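# Fasten the strap's buckle around the rolled mat

## Task

Wrap the strap around the rolled-up mat and fasten its buckle so it stays closed without the robot holding it.

## Robot and tools

Robot: two six-joint arms, left_arm and right_arm, each ending in a two-pad parallel gripper. Joint order for every row and every per-arm list in results: shoulder pan, shoulder lift, elbow, wrist 1, wrist 2, wrist 3. Stated joint ranges in rad: pan, lift, wrist 1, wrist 2, wrist 3 each -6.283 to 6.283; elbow -3.142 to 3.142. True ends may differ by up to 0.010 rad.

Frames: hand positions, orientations and velocities are in the scene frame. Its origin sits at table-top height halfway between the nominal arm bases; +z points up, +x points out over the table, and left_arm is on the +y side (camera image sides do not follow these names). Calibrated bases: left_arm at (+0.035, +0.444, +0.013) m, quat_wxyz (+1.000, 0, 0, -0.026); right_arm at (-0.033, -0.388, +0.013) m, quat_wxyz (+1.000, 0, 0, -0.028). Printed hand poses may be off by a few cm. In the gripper's own frame the fingers extend along +z and close along x; end_effector_position is the point between the pads, and fingertips reach 17.5 mm past it. A block about 10 cm long juts from the wrist 3 axis toward the gripper's -y and rotates with it.

The row: every command row is 18 numbers covering both arms, even if one arm should not move. Order: left_arm's 6 joint targets, then its gripper position, force_limit, speed; then the same 9 for right_arm. Joint numbers are absolute target angles in radians (as Joint positions prints them), not offsets. The three gripper numbers are scaled -1 to +1. position: +1 is fully open (50 mm gap), about -0.65 brings the pads together, -1 means close until something blocks the fingers (use this to grip). force_limit per pad: about 20 N at -1, 102 N at 0, 185 N at +1 (actual grip can exceed it by ~15 N). speed of the gap: 20 mm/s at -1, 85 at 0, 150 at +1. Both start at +1. To keep a gripper unchanged, resend its last three numbers; 0 is a real command. New force_limit or speed only applies after the position changes by at least 0.01. A joint target more than 0.010 rad beyond its range end, and farther out than the current angle, gets the call refused.

Tools:
- execute_actions(actions, cameras): actions is a list of actions; each action is a table of up to 15 rows, one per 1/30 s step; a shorter table repeats its final row for the rest. An empty list returns state plus images of all cameras. cameras: list of names, ["all"], [] for none; an unknown name invalidates the call.
- move(target, speed, blend, stop_force, zero, blocking, cameras): target is one 18-number row or a list of up to 15 rows, absolute joint angles; all joints move in sync so the hand traces a curve, with no collision avoidance. speed: rad/s of the joint with farthest to go, 0.01 to 3.14, default 0.5, single value or one per target. blend: rad of corner rounding per target, default 0 (full stop). stop_force: 3 to 120 N, shared by both arms; an arm halts when its wrist sensor feels that much push against its motion relative to its zero; use a slow speed for touching, and omit it when lifting away from something being pressed. zero (default true) re-zeroes moving arms before the move; false keeps the old zero. blocking=false returns after ~0.5 s while the move continues (not allowed with stop_force); a new move then replaces it. Result adds a "move:" line such as done, off_target, moving, held or fault, possibly limits=held.
- wait(seconds 0 to 10): arms hold their last command; a running move continues.
- stop(): brakes the current move; fingers keep going.
- zoom_image(camera, region): region [x0, y0, x1, y1] in pixels from the top-left, at most 504 by 504, from the latest image of that camera.
- zero_wrist_force(arm): arm is "left_arm" or "right_arm"; subtracts the current force/torque reading.
- finished_scene(scene): give the current scene number; irreversible, call only once the buckle holds by itself.

Cameras (896x504 each): cam_high, cam_low, cam_front, cam_over, cam_left_wrist, cam_right_wrist.

Reading results: Joint positions and Joint velocities (rad, rad/s) per arm; Joint targets shows what the drives currently aim for (resend these to hold still). Tool commands shows gripper commands. object_status: 0 moving, 1 blocked while opening, 2 blocked while closing (a grip), 3 reached the commanded position or pads met (usually nothing held). Gap in mm is about (250 - position_measured) x 0.202. Wrist force/torque are in the hand's own axes, showing force from the surface into the arm; a third line gives the peak since last shown. Joint torques include gravity and have offsets; positive means toward larger angle. "joint sent to its limit" and "joint command not followed" (clearance check between arms) may appear. Drive motion lags commands by roughly 0.09 to 0.22 s and can overshoot on fast moves; joint speed caps at 3.14 rad/s.

Avoid: knocking anything off the table or leaving it there; dropping or releasing moving parts; fast impacts or hard pressing on fixed or heavy things. Contact torque limits: 135 N m for pan, lift, elbow; 25.2 N m for each wrist joint (wrists push only ~11 N m beyond their own load). Net outside force around 150 N (plus or minus 25) or a torque over limit freezes the arm for 10 s; after that, open the gripper first if it pins the arm. Arms bumping or pressing each other, including one gripper squeezing the other's fingers, can fail the task. Stiff arms fault if commanded even slightly past firm contact. Motors heat when holding loads, reaching far or straining; MOTOR HOT appears near 70 °C, and at 85 °C the arm locks for 30 to 60 s. Loose objects may occasionally be nudged by outside pushes.

Each tool is called after "Emit:" as a command line: name --argument value for each argument, lists and objects as JSON in quotes; but a table of rows of numbers goes row by row, as --pt "numbers of a row", without its own name.

## Session

Emit:
execute_actions --actions '[]'

Scene clock: 0.00 s.
left_arm: end_effector_position=(+0.8428, +0.2902, +0.1138) position_measured=3 object_status=3 end_effector_quat_wxyz=(+0.025, +0.985, +0.112, +0.126) | right_arm: end_effector_position=(+0.5677, -0.4365, +0.3374) position_measured=3 object_status=3 end_effector_quat_wxyz=(+0.049, +0.980, -0.079, +0.176)
Joint positions: left_arm=[-0.322 -0.834 1.227 -2.21 -1.497 0.98] | right_arm=[3.428 -1.6 -1.673 -1.127 1.371 1.929]
Joint velocities: within noise
Joint torques (N m): no reading
Motor temperatures (°C): left_arm=[29 37 36 34 39 35] | right_arm=[44 40 26 30 49 43]
Wrist force (N): no reading
Wrist torque (N m): no reading
Wrist force, peak (N): no reading
Joint targets: left_arm=[-0.322 -0.834 1.227 -2.210 -1.497 0.980] | right_arm=[3.428 -1.600 -1.673 -1.127 1.371 1.929]
Tool commands: left_gripper/position=+1.0 left_gripper/force_limit=+1.0 left_gripper/speed=+1.0 right_gripper/position=+1.0 right_gripper/force_limit=+1.0 right_gripper/speed=+1.0

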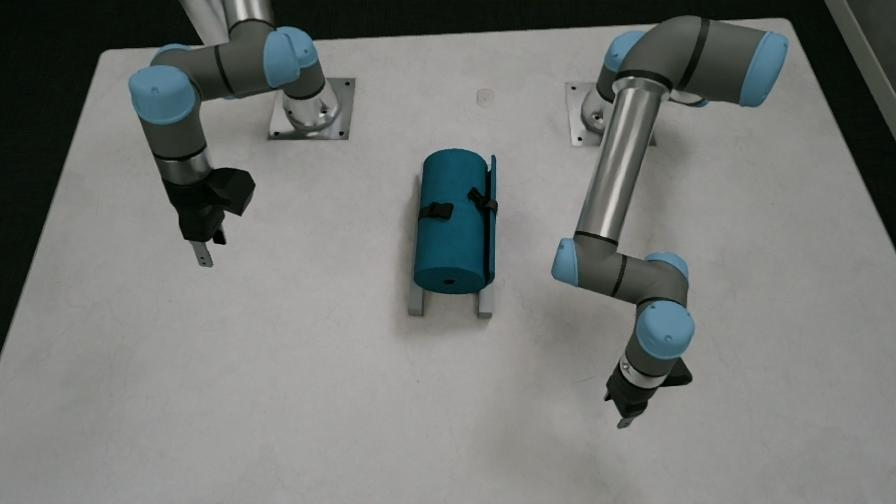

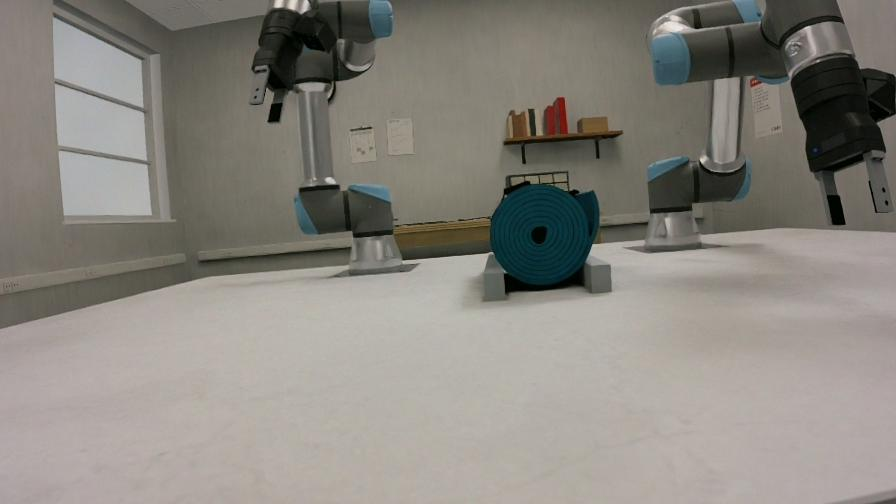

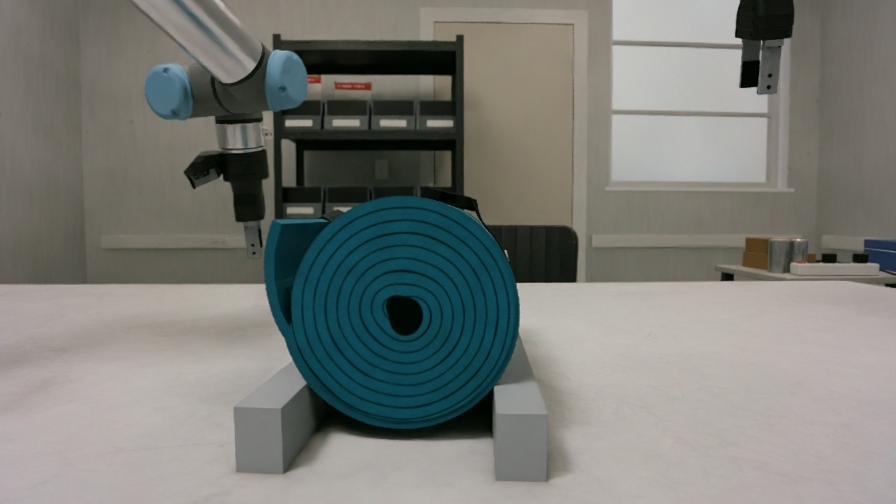

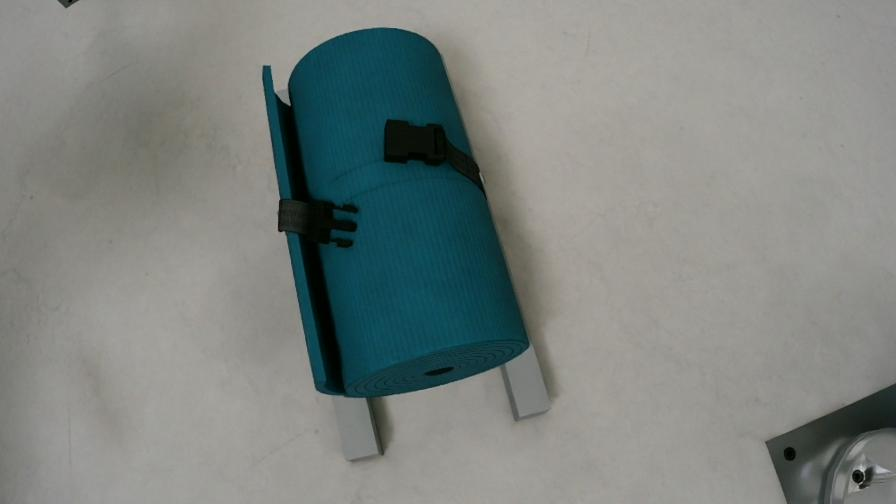

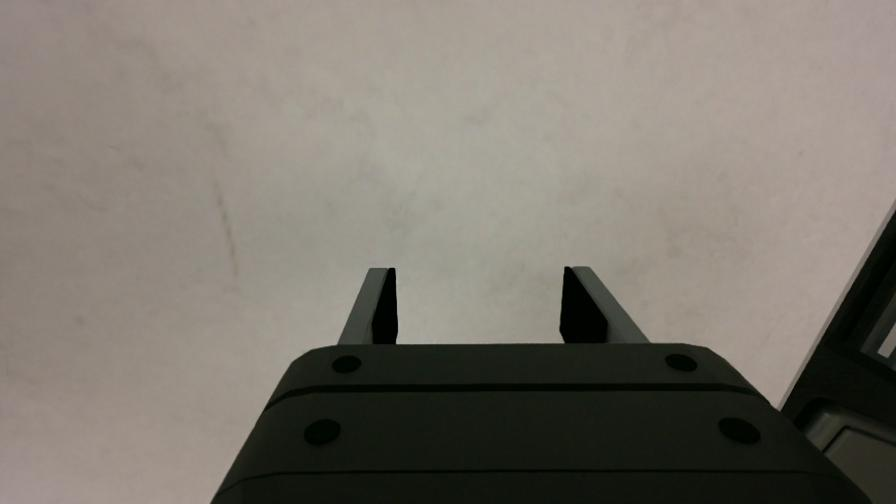

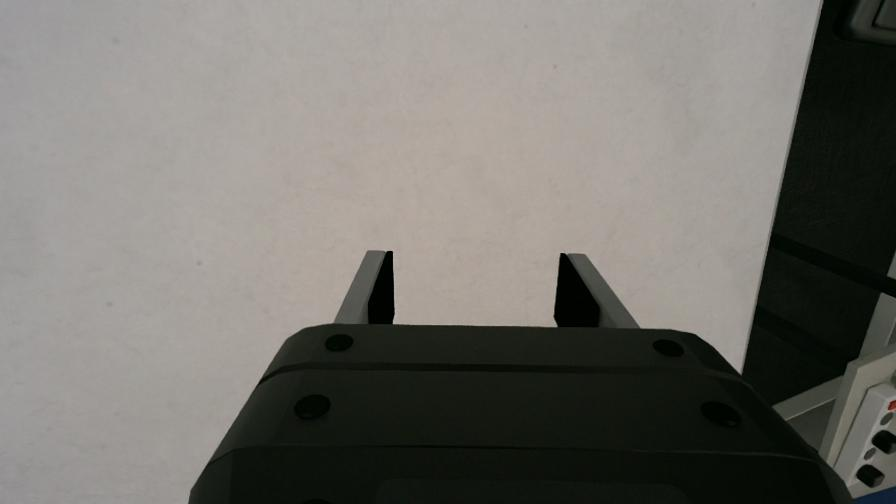

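Emit:
zoom_image --camera "cam_over" --region '[250, 90, 502, 270]'

Emit:
zoom_image --camera "cam_high" --region '[390, 130, 530, 320]'

Emit:
zoom_image --camera "cam_front" --region '[230, 170, 580, 490]'

Emit:
zoom_image --camera "cam_low" --region '[460, 160, 640, 310]'

Scaled by 2.000.

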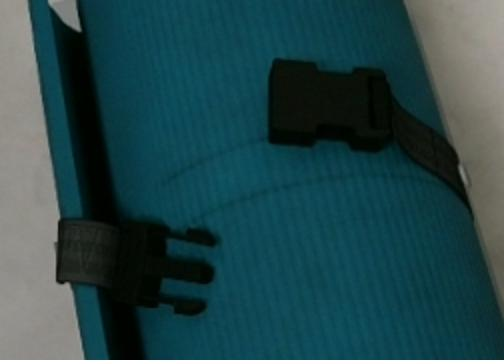

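Scaled by 2.653.

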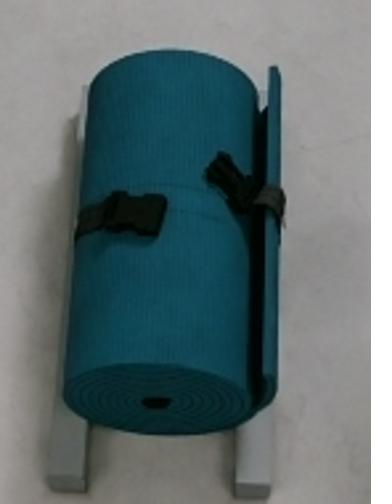

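Scaled by 1.440.

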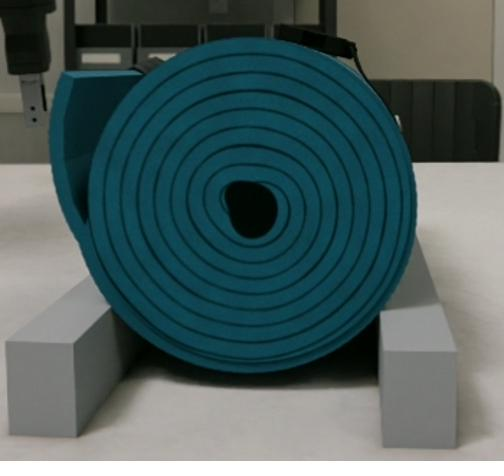

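Scaled by 2.800.

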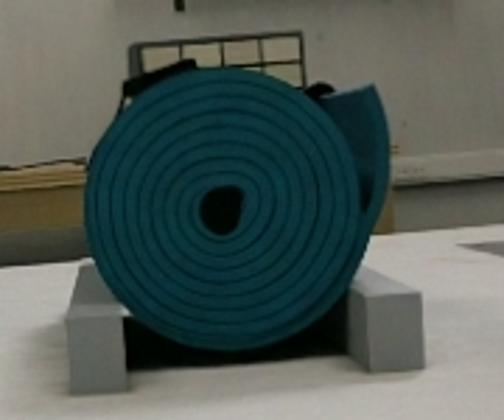

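Emit:
move --target '[-0.646,-1.6815,1.916,-2.0965,-1.9005,0.824,1,1,1,3.813,-1.616,-1.7585,-1.0745,1.923,-0.908,1,1,1]' --speed 1.0 --cameras '["all"]'

Scene clock: 80.73 s.
left_arm: end_effector_position=(+0.4503, +0.1599, +0.3002) position_measured=3 object_status=3 end_effector_quat_wxyz=(+0.216, +0.976, +0.000, +0.000) | right_arm: end_effector_position=(+0.4497, -0.1004, +0.3003) position_measured=3 object_status=3 end_effector_quat_wxyz=(+0.000, +0.001, +0.976, +0.217)
Joint positions: left_arm=[-0.646 -1.682 1.916 -2.096 -1.901 0.824] | right_arm=[3.813 -1.616 -1.759 -1.074 1.923 -0.908]
Joint torques (N m): left_arm=[10.09 -17.38 -31.35 -5.32 1.11 2.1] | right_arm=[-6.81 20.5 29.19 2.75 -1.99 -0.88]
Wrist force (N): left_arm=[-0.2 -0.5 0.9] | right_arm=[-0.7 0.6 0.1]
Wrist torque (N m): left_arm=[-0.04 0.06 -0.04] | right_arm=[0.10 0.11 -0.12]
Wrist force, peak (N): left_arm=[-1.3 -1.0 0.8] | right_arm=[-0.2 1.4 0.4]
Joint targets: left_arm=[-0.646 -1.681 1.916 -2.096 -1.901 0.824] | right_arm=[3.813 -1.616 -1.759 -1.075 1.923 -0.908]
move: done

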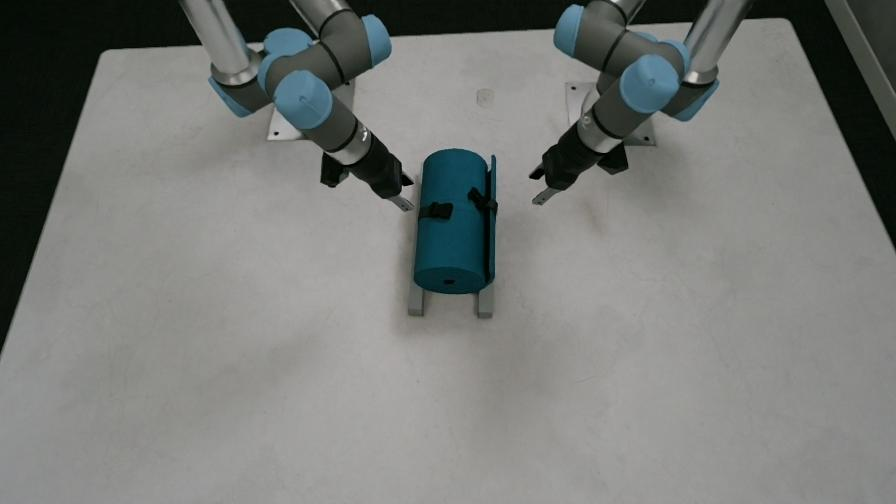

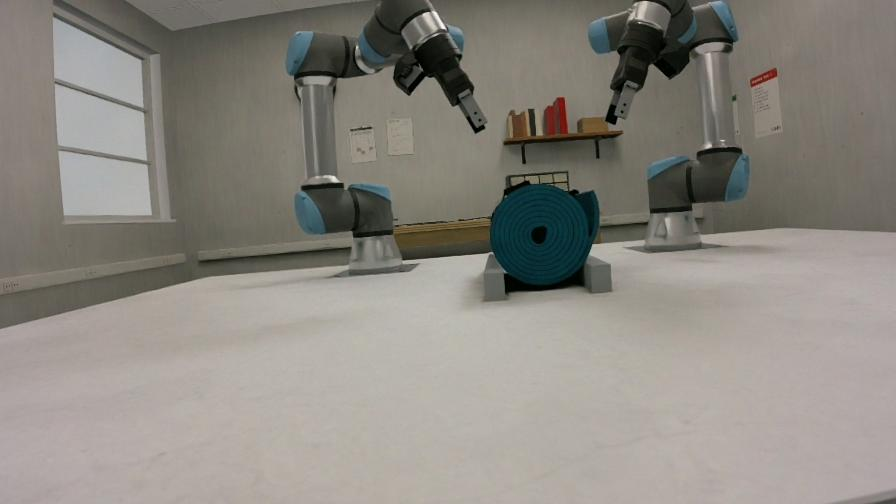

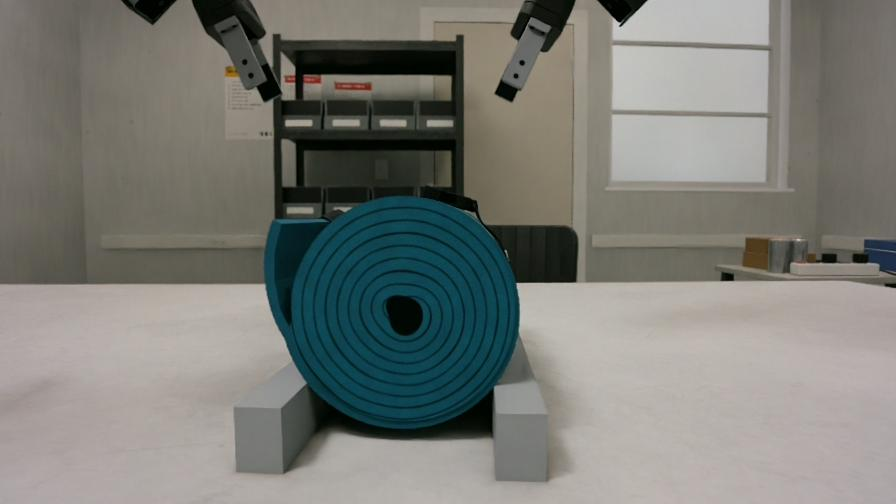

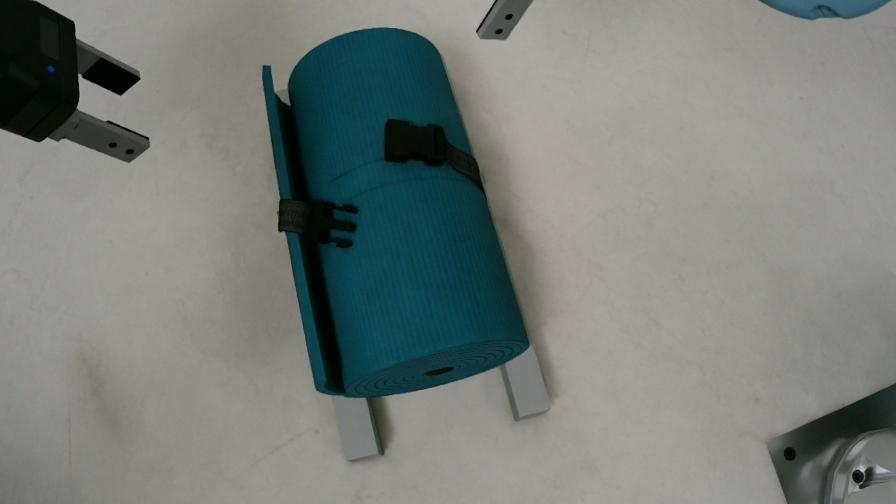

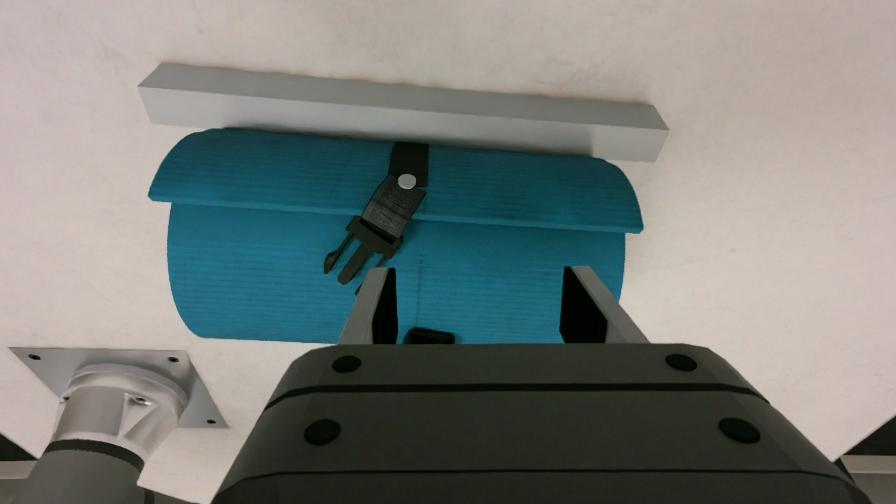

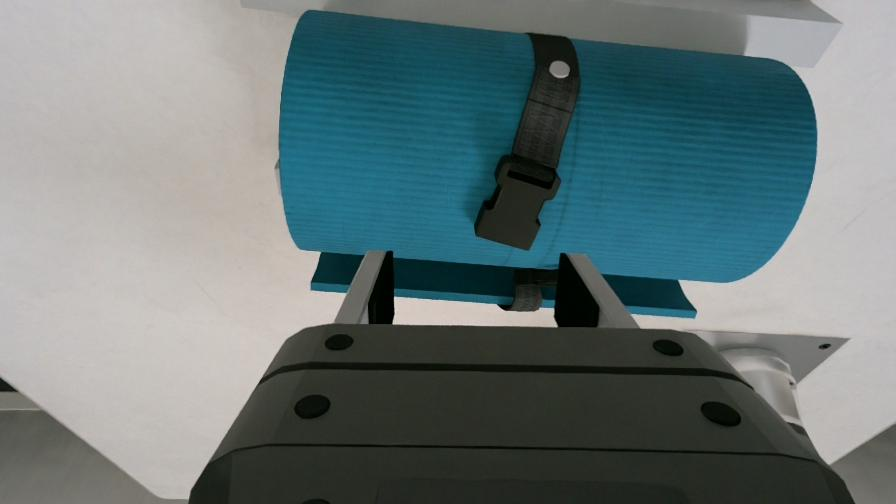

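Emit:
move --target '[-0.646,-1.6815,1.916,-2.0965,-1.9005,0.824,1,1,1,3.8555,-1.5585,-2.2713,-0.2488,1.9677,-0.4843,1,1,1]' --speed 0.8 --cameras '["cam_right_wrist","cam_front","cam_over","cam_left_wrist"]'

Emit:
zoom_image --camera "cam_left_wrist" --region '[280, 120, 500, 350]'

Emit:
zoom_image --camera "cam_front" --region '[250, 60, 550, 260]'

Scene clock: 166.63 s.
left_arm: end_effector_position=(+0.4504, +0.1599, +0.3003) position_measured=3 object_status=3 end_effector_quat_wxyz=(+0.216, +0.976, +0.000, +0.000) | right_arm: end_effector_position=(+0.3982, -0.0965, +0.2177) position_measured=3 object_status=3 end_effector_quat_wxyz=(+0.053, +0.138, +0.923, +0.354)
Joint positions: left_arm=[-0.646 -1.681 1.916 -2.097 -1.9 0.824] | right_arm=[3.856 -1.558 -2.271 -0.249 1.968 -0.484]
Joint torques (N m): left_arm=[9.1 -14.41 -32.24 -6.04 0.88 2.41] | right_arm=[-6.94 10.02 16.25 5.16 -1.88 0.7]
Wrist force (N): left_arm=[-0.1 -0.7 0.8] | right_arm=[-0.8 -0.2 0.3]
Wrist torque (N m): left_arm=[-0.07 0.04 -0.04] | right_arm=[-0.06 0.21 -0.19]
Wrist force, peak (N): left_arm=[-0.2 -0.9 0.9] | right_arm=[-1.0 1.1 -1.2]
Joint targets: left_arm=[-0.646 -1.681 1.916 -2.096 -1.901 0.824] | right_arm=[3.856 -1.559 -2.271 -0.249 1.968 -0.484]
move: done
Images, in order (width x height): cam_front 896x504, cam_over 896x504, cam_left_wrist 896x504, cam_right_wrist 896x504.

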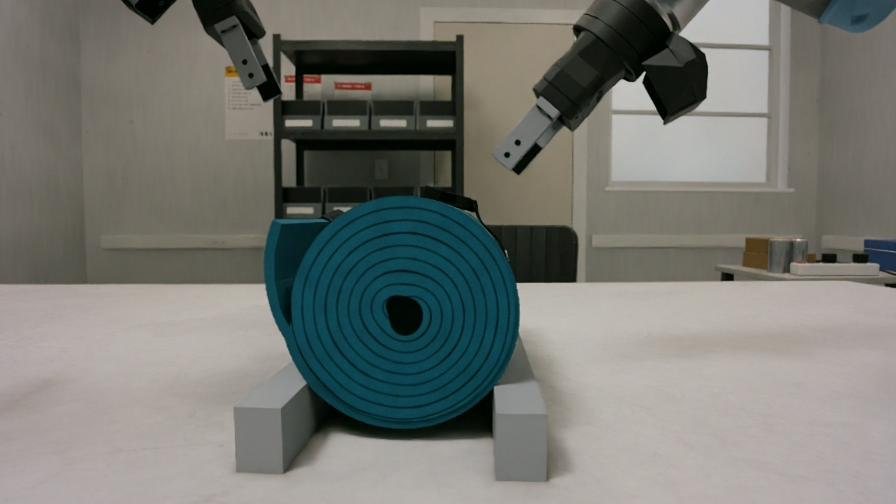

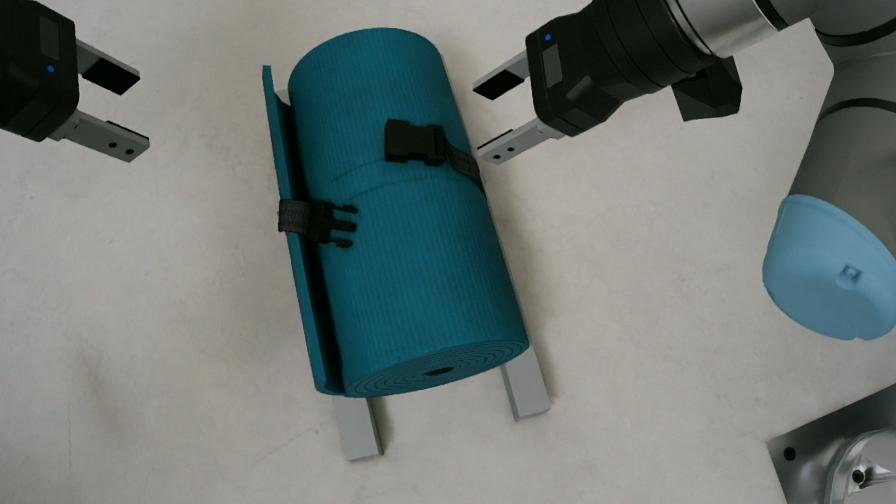

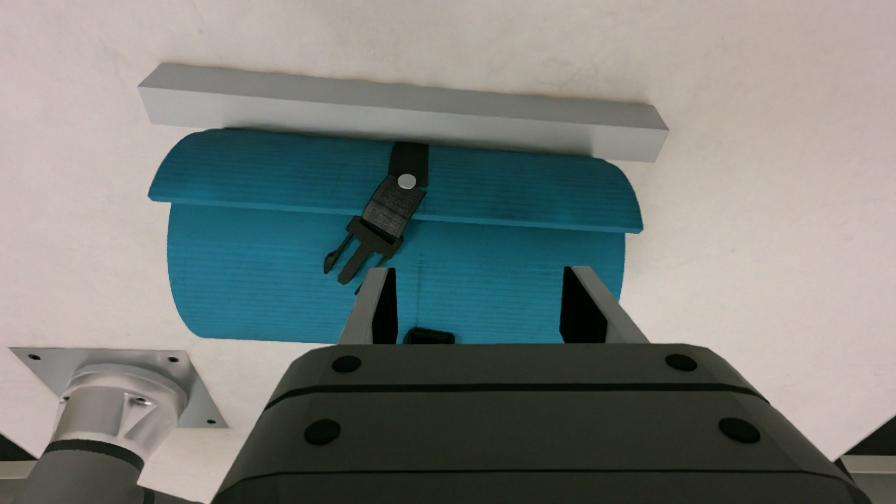

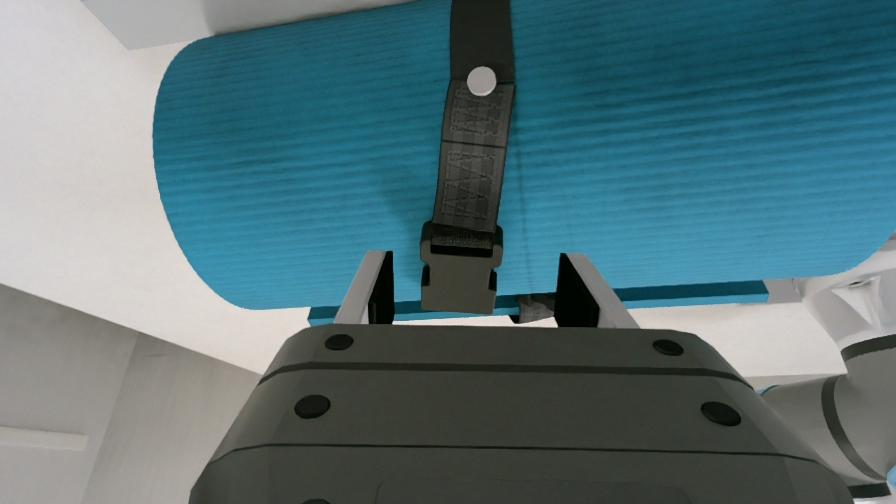

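Scaled by 2.191.

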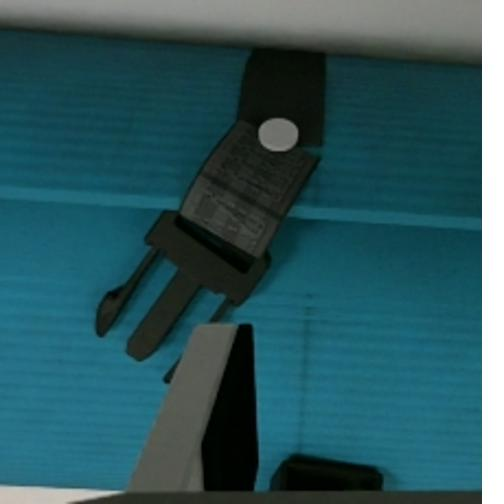

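Scaled by 1.680.

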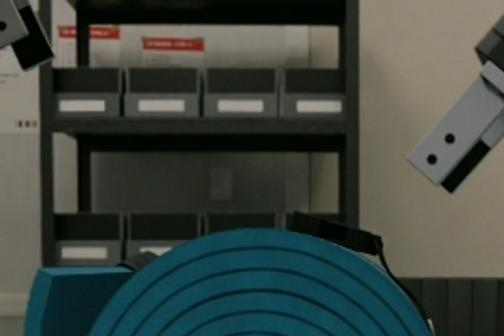

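Emit:
move --target '[-0.646,-1.6815,1.916,-2.0965,-1.9005,0.824,1,1,1,3.9148,-1.7097,-2.2342,-0.1161,1.9322,-0.4332,1,1,1]' --speed 0.12 --stop_force 10 --cameras '["cam_right_wrist","cam_front","cam_over"]'

Emit:
zoom_image --camera "cam_front" --region '[300, 60, 600, 260]'

Emit:
zoom_image --camera "cam_over" --region '[300, 50, 550, 250]'

Scene clock: 181.53 s.
left_arm: end_effector_position=(+0.4504, +0.1599, +0.3003) position_measured=3 object_status=3 end_effector_quat_wxyz=(+0.216, +0.976, +0.000, +0.000) | right_arm: end_effector_position=(+0.4144, -0.0536, +0.1828) position_measured=3 object_status=3 end_effector_quat_wxyz=(+0.053, +0.138, +0.923, +0.354)
Joint positions: left_arm=[-0.646 -1.681 1.916 -2.097 -1.9 0.824] | right_arm=[3.914 -1.707 -2.235 -0.119 1.933 -0.434]
Joint torques (N m): left_arm=[9.15 -13.68 -31.87 -5.77 0.84 2.28] | right_arm=[-5.34 12.08 7.95 4.72 3.29 -0.69]
Wrist force (N): left_arm=[-0.3 -0.8 0.7] | right_arm=[-1.8 -0.3 -8.2]
Wrist torque (N m): left_arm=[-0.08 0.07 -0.05] | right_arm=[0.11 0.53 -0.26]
Wrist force, peak (N): left_arm=[-0.2 -0.9 0.9] | right_arm=[1.6 -6.3 -39.5]
Joint targets: left_arm=[-0.646 -1.681 1.916 -2.096 -1.901 0.824] | right_arm=[3.914 -1.707 -2.235 -0.119 1.933 -0.434]
move: contact (right_arm)
Images, in order (width x height): cam_front 896x504, cam_over 896x504, cam_right_wrist 896x504.

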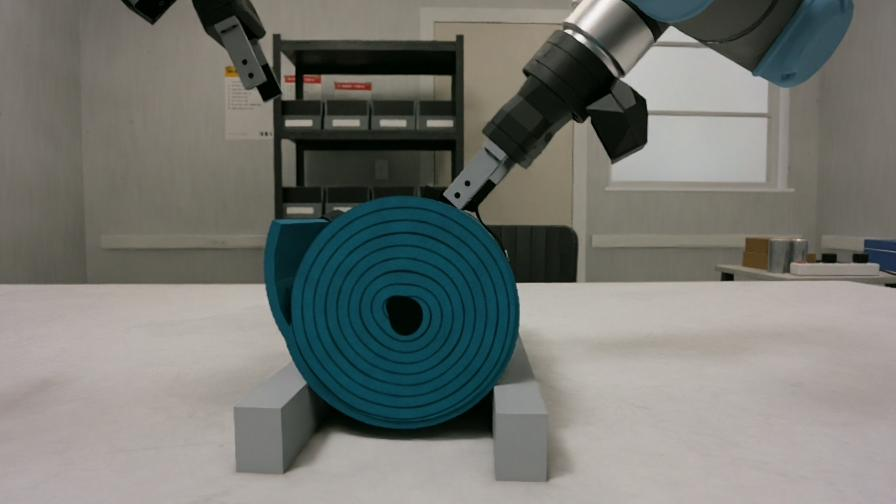

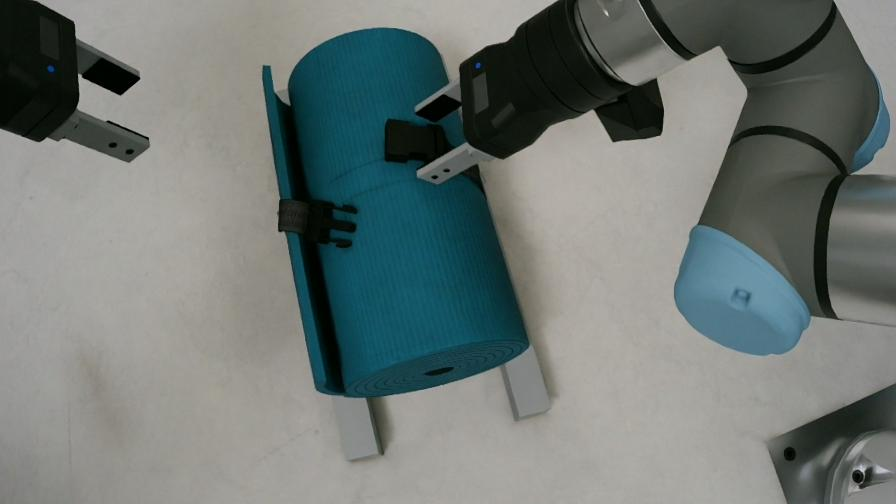

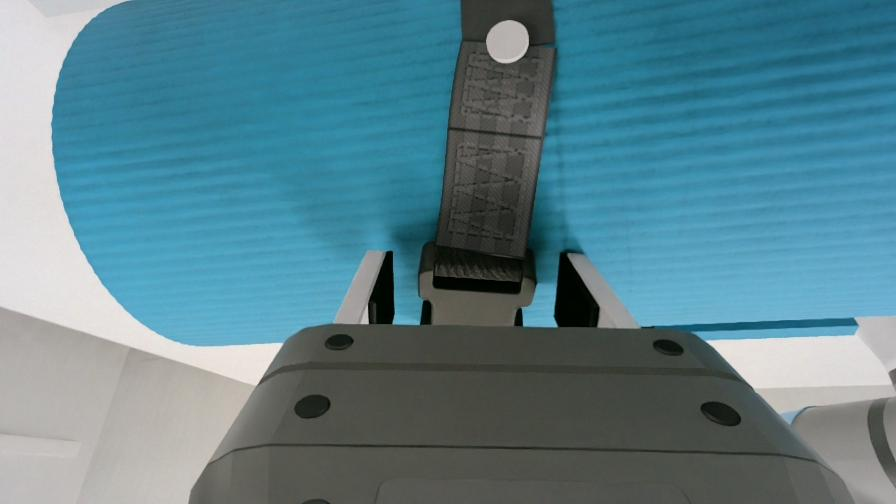

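Scaled by 1.680.

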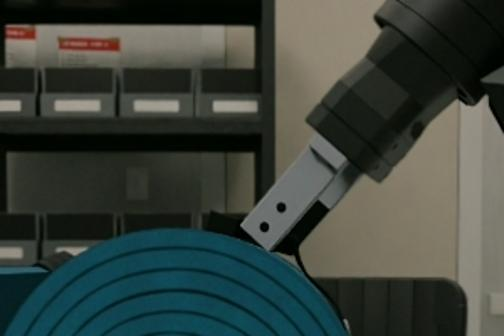

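Scaled by 2.016.

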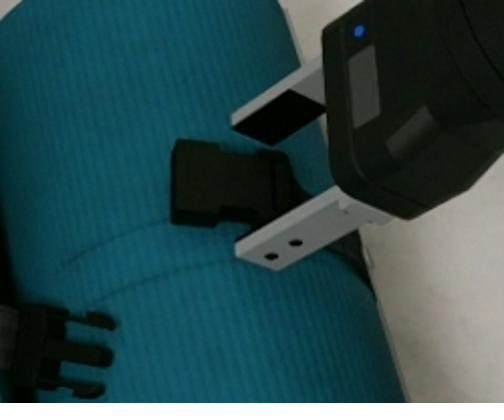

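Emit:
move --target '[-0.646,-1.6815,1.916,-2.0965,-1.9005,0.824,1,1,1,3.9148,-1.707,-2.235,-0.119,1.933,-0.434,-1,-0.6,-1]' --cameras '["cam_right_wrist"]'

Emit:
zoom_image --camera "cam_right_wrist" --region '[330, 180, 630, 340]'

Scene clock: 186.00 s.
left_arm: end_effector_position=(+0.4504, +0.1599, +0.3003) position_measured=3 object_status=3 end_effector_quat_wxyz=(+0.216, +0.976, +0.000, +0.000) | right_arm: end_effector_position=(+0.4139, -0.0532, +0.1826) position_measured=85 object_status=2 end_effector_quat_wxyz=(+0.053, +0.138, +0.923, +0.354)
Joint positions: left_arm=[-0.646 -1.681 1.916 -2.097 -1.9 0.824] | right_arm=[3.915 -1.707 -2.235 -0.119 1.933 -0.434]
Joint torques (N m): left_arm=[9.11 -13.12 -31.97 -5.87 0.67 2.12] | right_arm=[5.48 13.94 8.81 2.53 2.31 0.99]
Wrist force (N): left_arm=[-0.2 -0.7 0.8] | right_arm=[0.1 1.4 -2.7]
Wrist torque (N m): left_arm=[-0.06 0.06 -0.04] | right_arm=[0.04 0.38 -0.19]
Wrist force, peak (N): left_arm=[0.0 -1.0 0.9] | right_arm=[-1.8 -0.3 -8.6]
Joint targets: left_arm=[-0.646 -1.681 1.916 -2.096 -1.901 0.824] | right_arm=[3.915 -1.707 -2.235 -0.119 1.933 -0.434]
move: done
Images, in order (width x height): cam_right_wrist 896x504.

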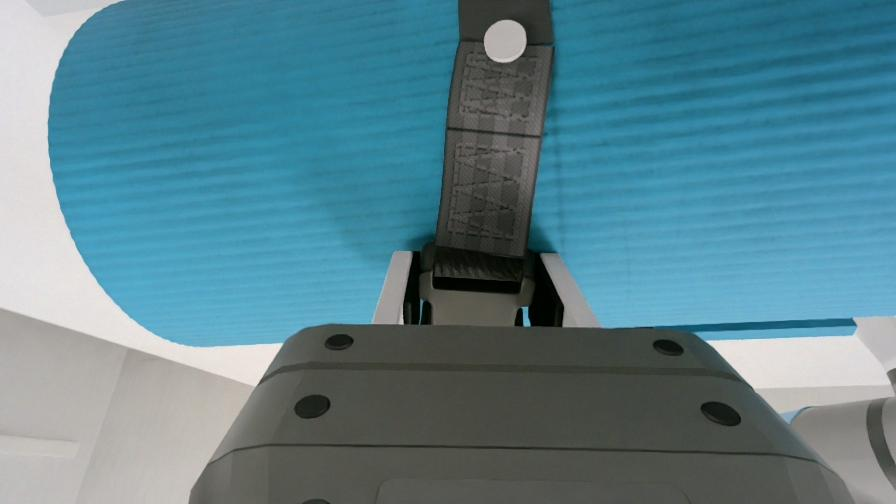

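Scaled by 1.680.

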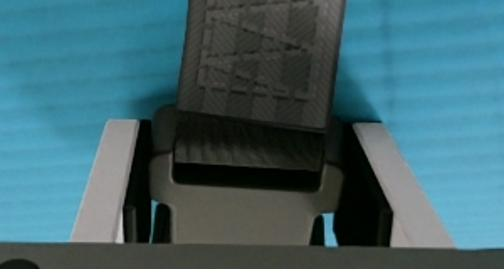

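Emit:
move --target '[-0.6052,-1.4116,1.9198,-2.1364,-2.3019,1.4849,1,1,1,3.9148,-1.707,-2.235,-0.119,1.933,-0.434,-1,-0.6,-1]' --cameras '["cam_left_wrist","cam_front","cam_over"]'

Emit:
zoom_image --camera "cam_front" --region '[250, 60, 550, 260]'

Scene clock: 200.37 s.
left_arm: end_effector_position=(+0.4233, +0.0942, +0.2171) position_measured=3 object_status=3 end_effector_quat_wxyz=(+0.343, +0.893, -0.273, -0.105) | right_arm: end_effector_position=(+0.4139, -0.0532, +0.1826) position_measured=85 object_status=2 end_effector_quat_wxyz=(+0.053, +0.138, +0.923, +0.354)
Joint positions: left_arm=[-0.605 -1.412 1.92 -2.137 -2.302 1.485] | right_arm=[3.915 -1.707 -2.235 -0.119 1.933 -0.434]
Joint torques (N m): left_arm=[-7.98 -34.29 -20.58 -1.02 -2.25 1.53] | right_arm=[1.35 31.24 16.99 4.74 2.11 0.52]
Wrist force (N): left_arm=[-0.2 -1.5 1.2] | right_arm=[0.2 1.7 -2.7]
Wrist torque (N m): left_arm=[-0.19 0.11 -0.09] | right_arm=[0.05 0.36 -0.19]
Wrist force, peak (N): left_arm=[0.1 -2.1 2.1] | right_arm=[0.0 1.8 -2.9]
Joint targets: left_arm=[-0.605 -1.412 1.920 -2.136 -2.302 1.485] | right_arm=[3.915 -1.707 -2.235 -0.119 1.933 -0.434]
move: done
Images, in order (width x height): cam_front 896x504, cam_over 896x504, cam_left_wrist 896x504.

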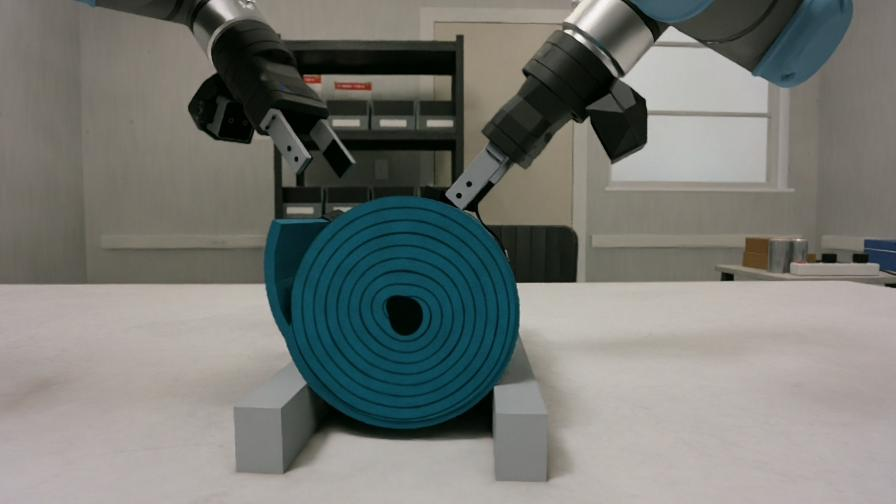

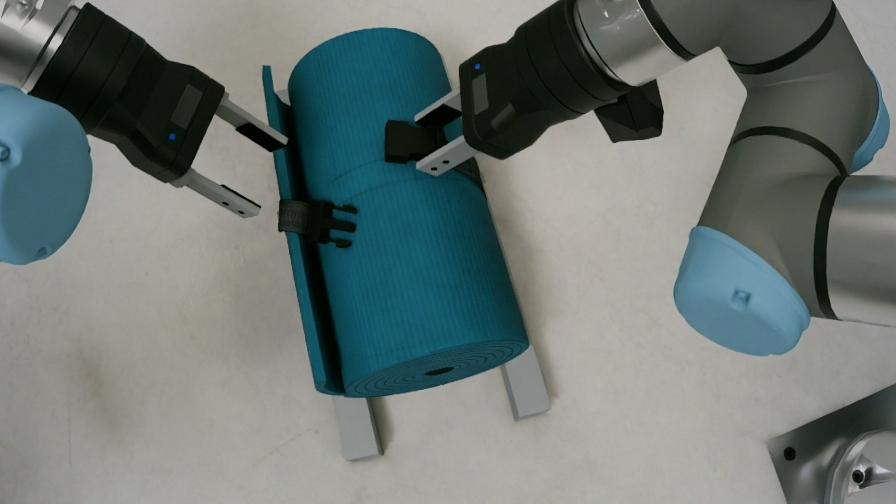

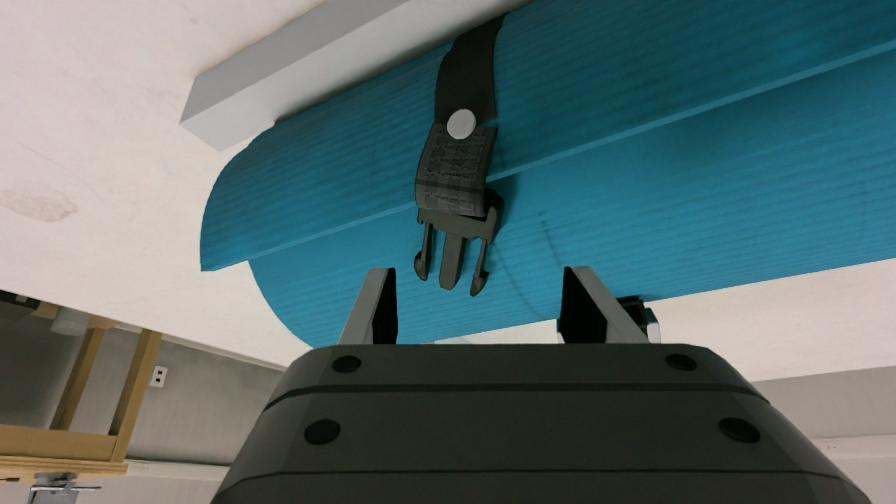

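Scaled by 1.680.

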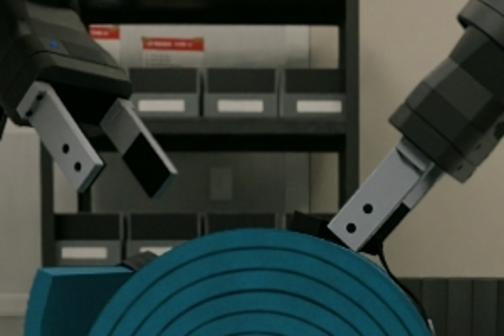

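Emit:
move --target '[-0.6808,-1.3647,2.0112,-2.3418,-2.2951,1.384,1,1,1,3.9148,-1.707,-2.235,-0.119,1.933,-0.434,-1,-0.6,-1]' --speed 0.08 --stop_force 10 --cameras '["cam_left_wrist","cam_front","cam_over"]'

Emit:
zoom_image --camera "cam_front" --region '[250, 100, 550, 260]'

Emit:
zoom_image --camera "cam_over" --region '[220, 90, 480, 270]'

Scene clock: 218.53 s.
left_arm: end_effector_position=(+0.3984, +0.0652, +0.1748) position_measured=3 object_status=3 end_effector_quat_wxyz=(+0.343, +0.893, -0.273, -0.105) | right_arm: end_effector_position=(+0.4139, -0.0532, +0.1826) position_measured=85 object_status=2 end_effector_quat_wxyz=(+0.053, +0.138, +0.923, +0.354)
Joint positions: left_arm=[-0.681 -1.365 2.011 -2.342 -2.295 1.384] | right_arm=[3.915 -1.707 -2.235 -0.119 1.933 -0.434]
Joint torques (N m): left_arm=[9.66 -41.84 -27.31 -0.78 -1.98 2.27] | right_arm=[-3.75 31.21 21.98 4.84 2.08 -0.22]
Wrist force (N): left_arm=[-0.5 -1.6 0.8] | right_arm=[0.2 1.7 -2.7]
Wrist torque (N m): left_arm=[-0.21 0.16 -0.11] | right_arm=[0.07 0.37 -0.19]
Wrist force, peak (N): left_arm=[-0.5 -1.5 1.5] | right_arm=[0.1 1.7 -2.9]
Joint targets: left_arm=[-0.681 -1.365 2.011 -2.342 -2.295 1.384] | right_arm=[3.915 -1.707 -2.235 -0.119 1.933 -0.434]
move: done
Images, in order (width x height): cam_front 896x504, cam_over 896x504, cam_left_wrist 896x504.

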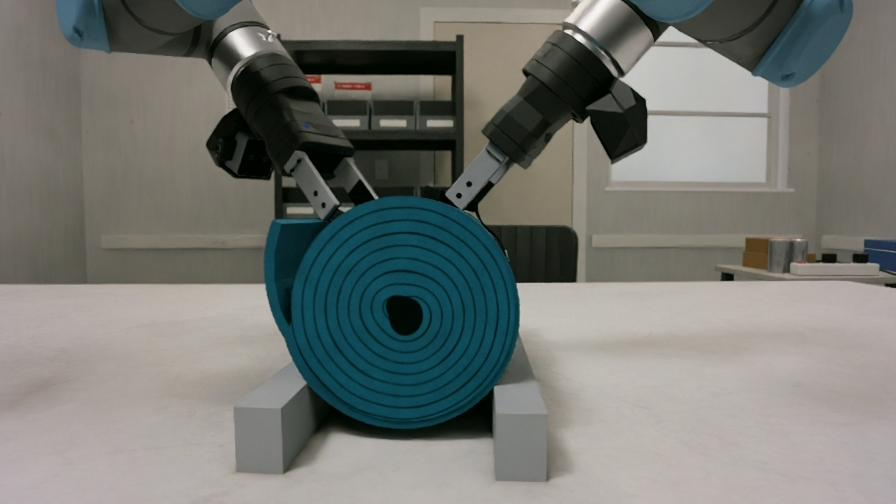

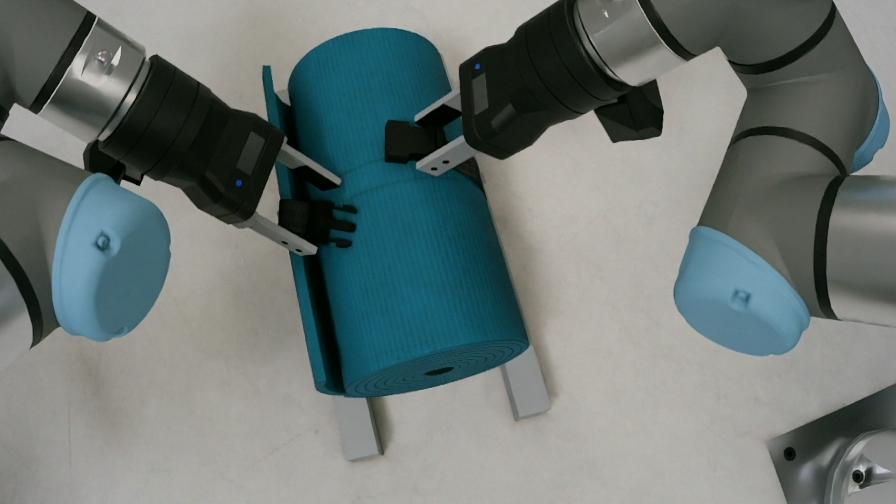

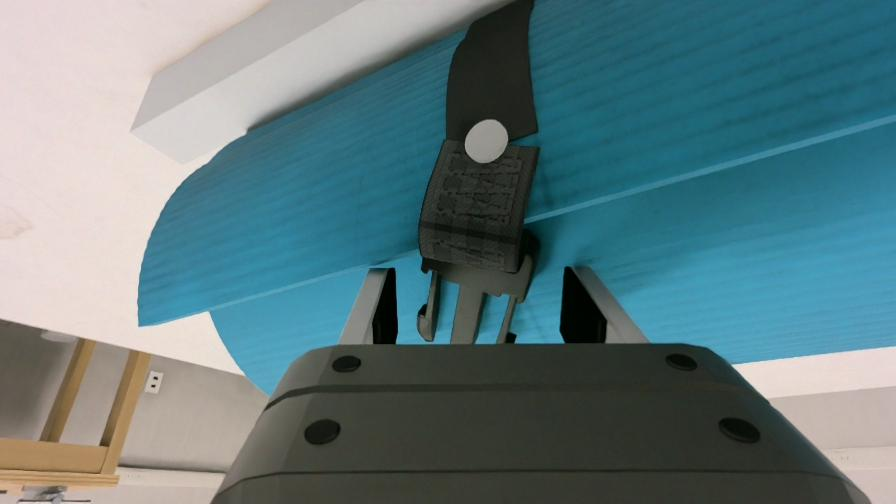

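Scaled by 1.680.

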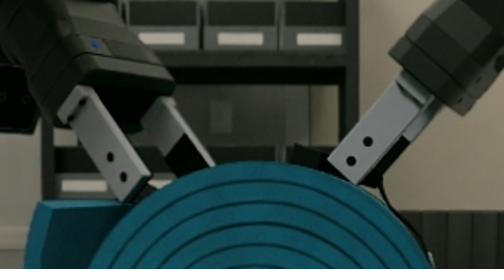

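Scaled by 1.938.

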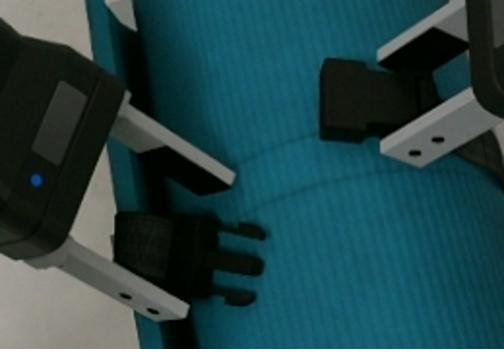

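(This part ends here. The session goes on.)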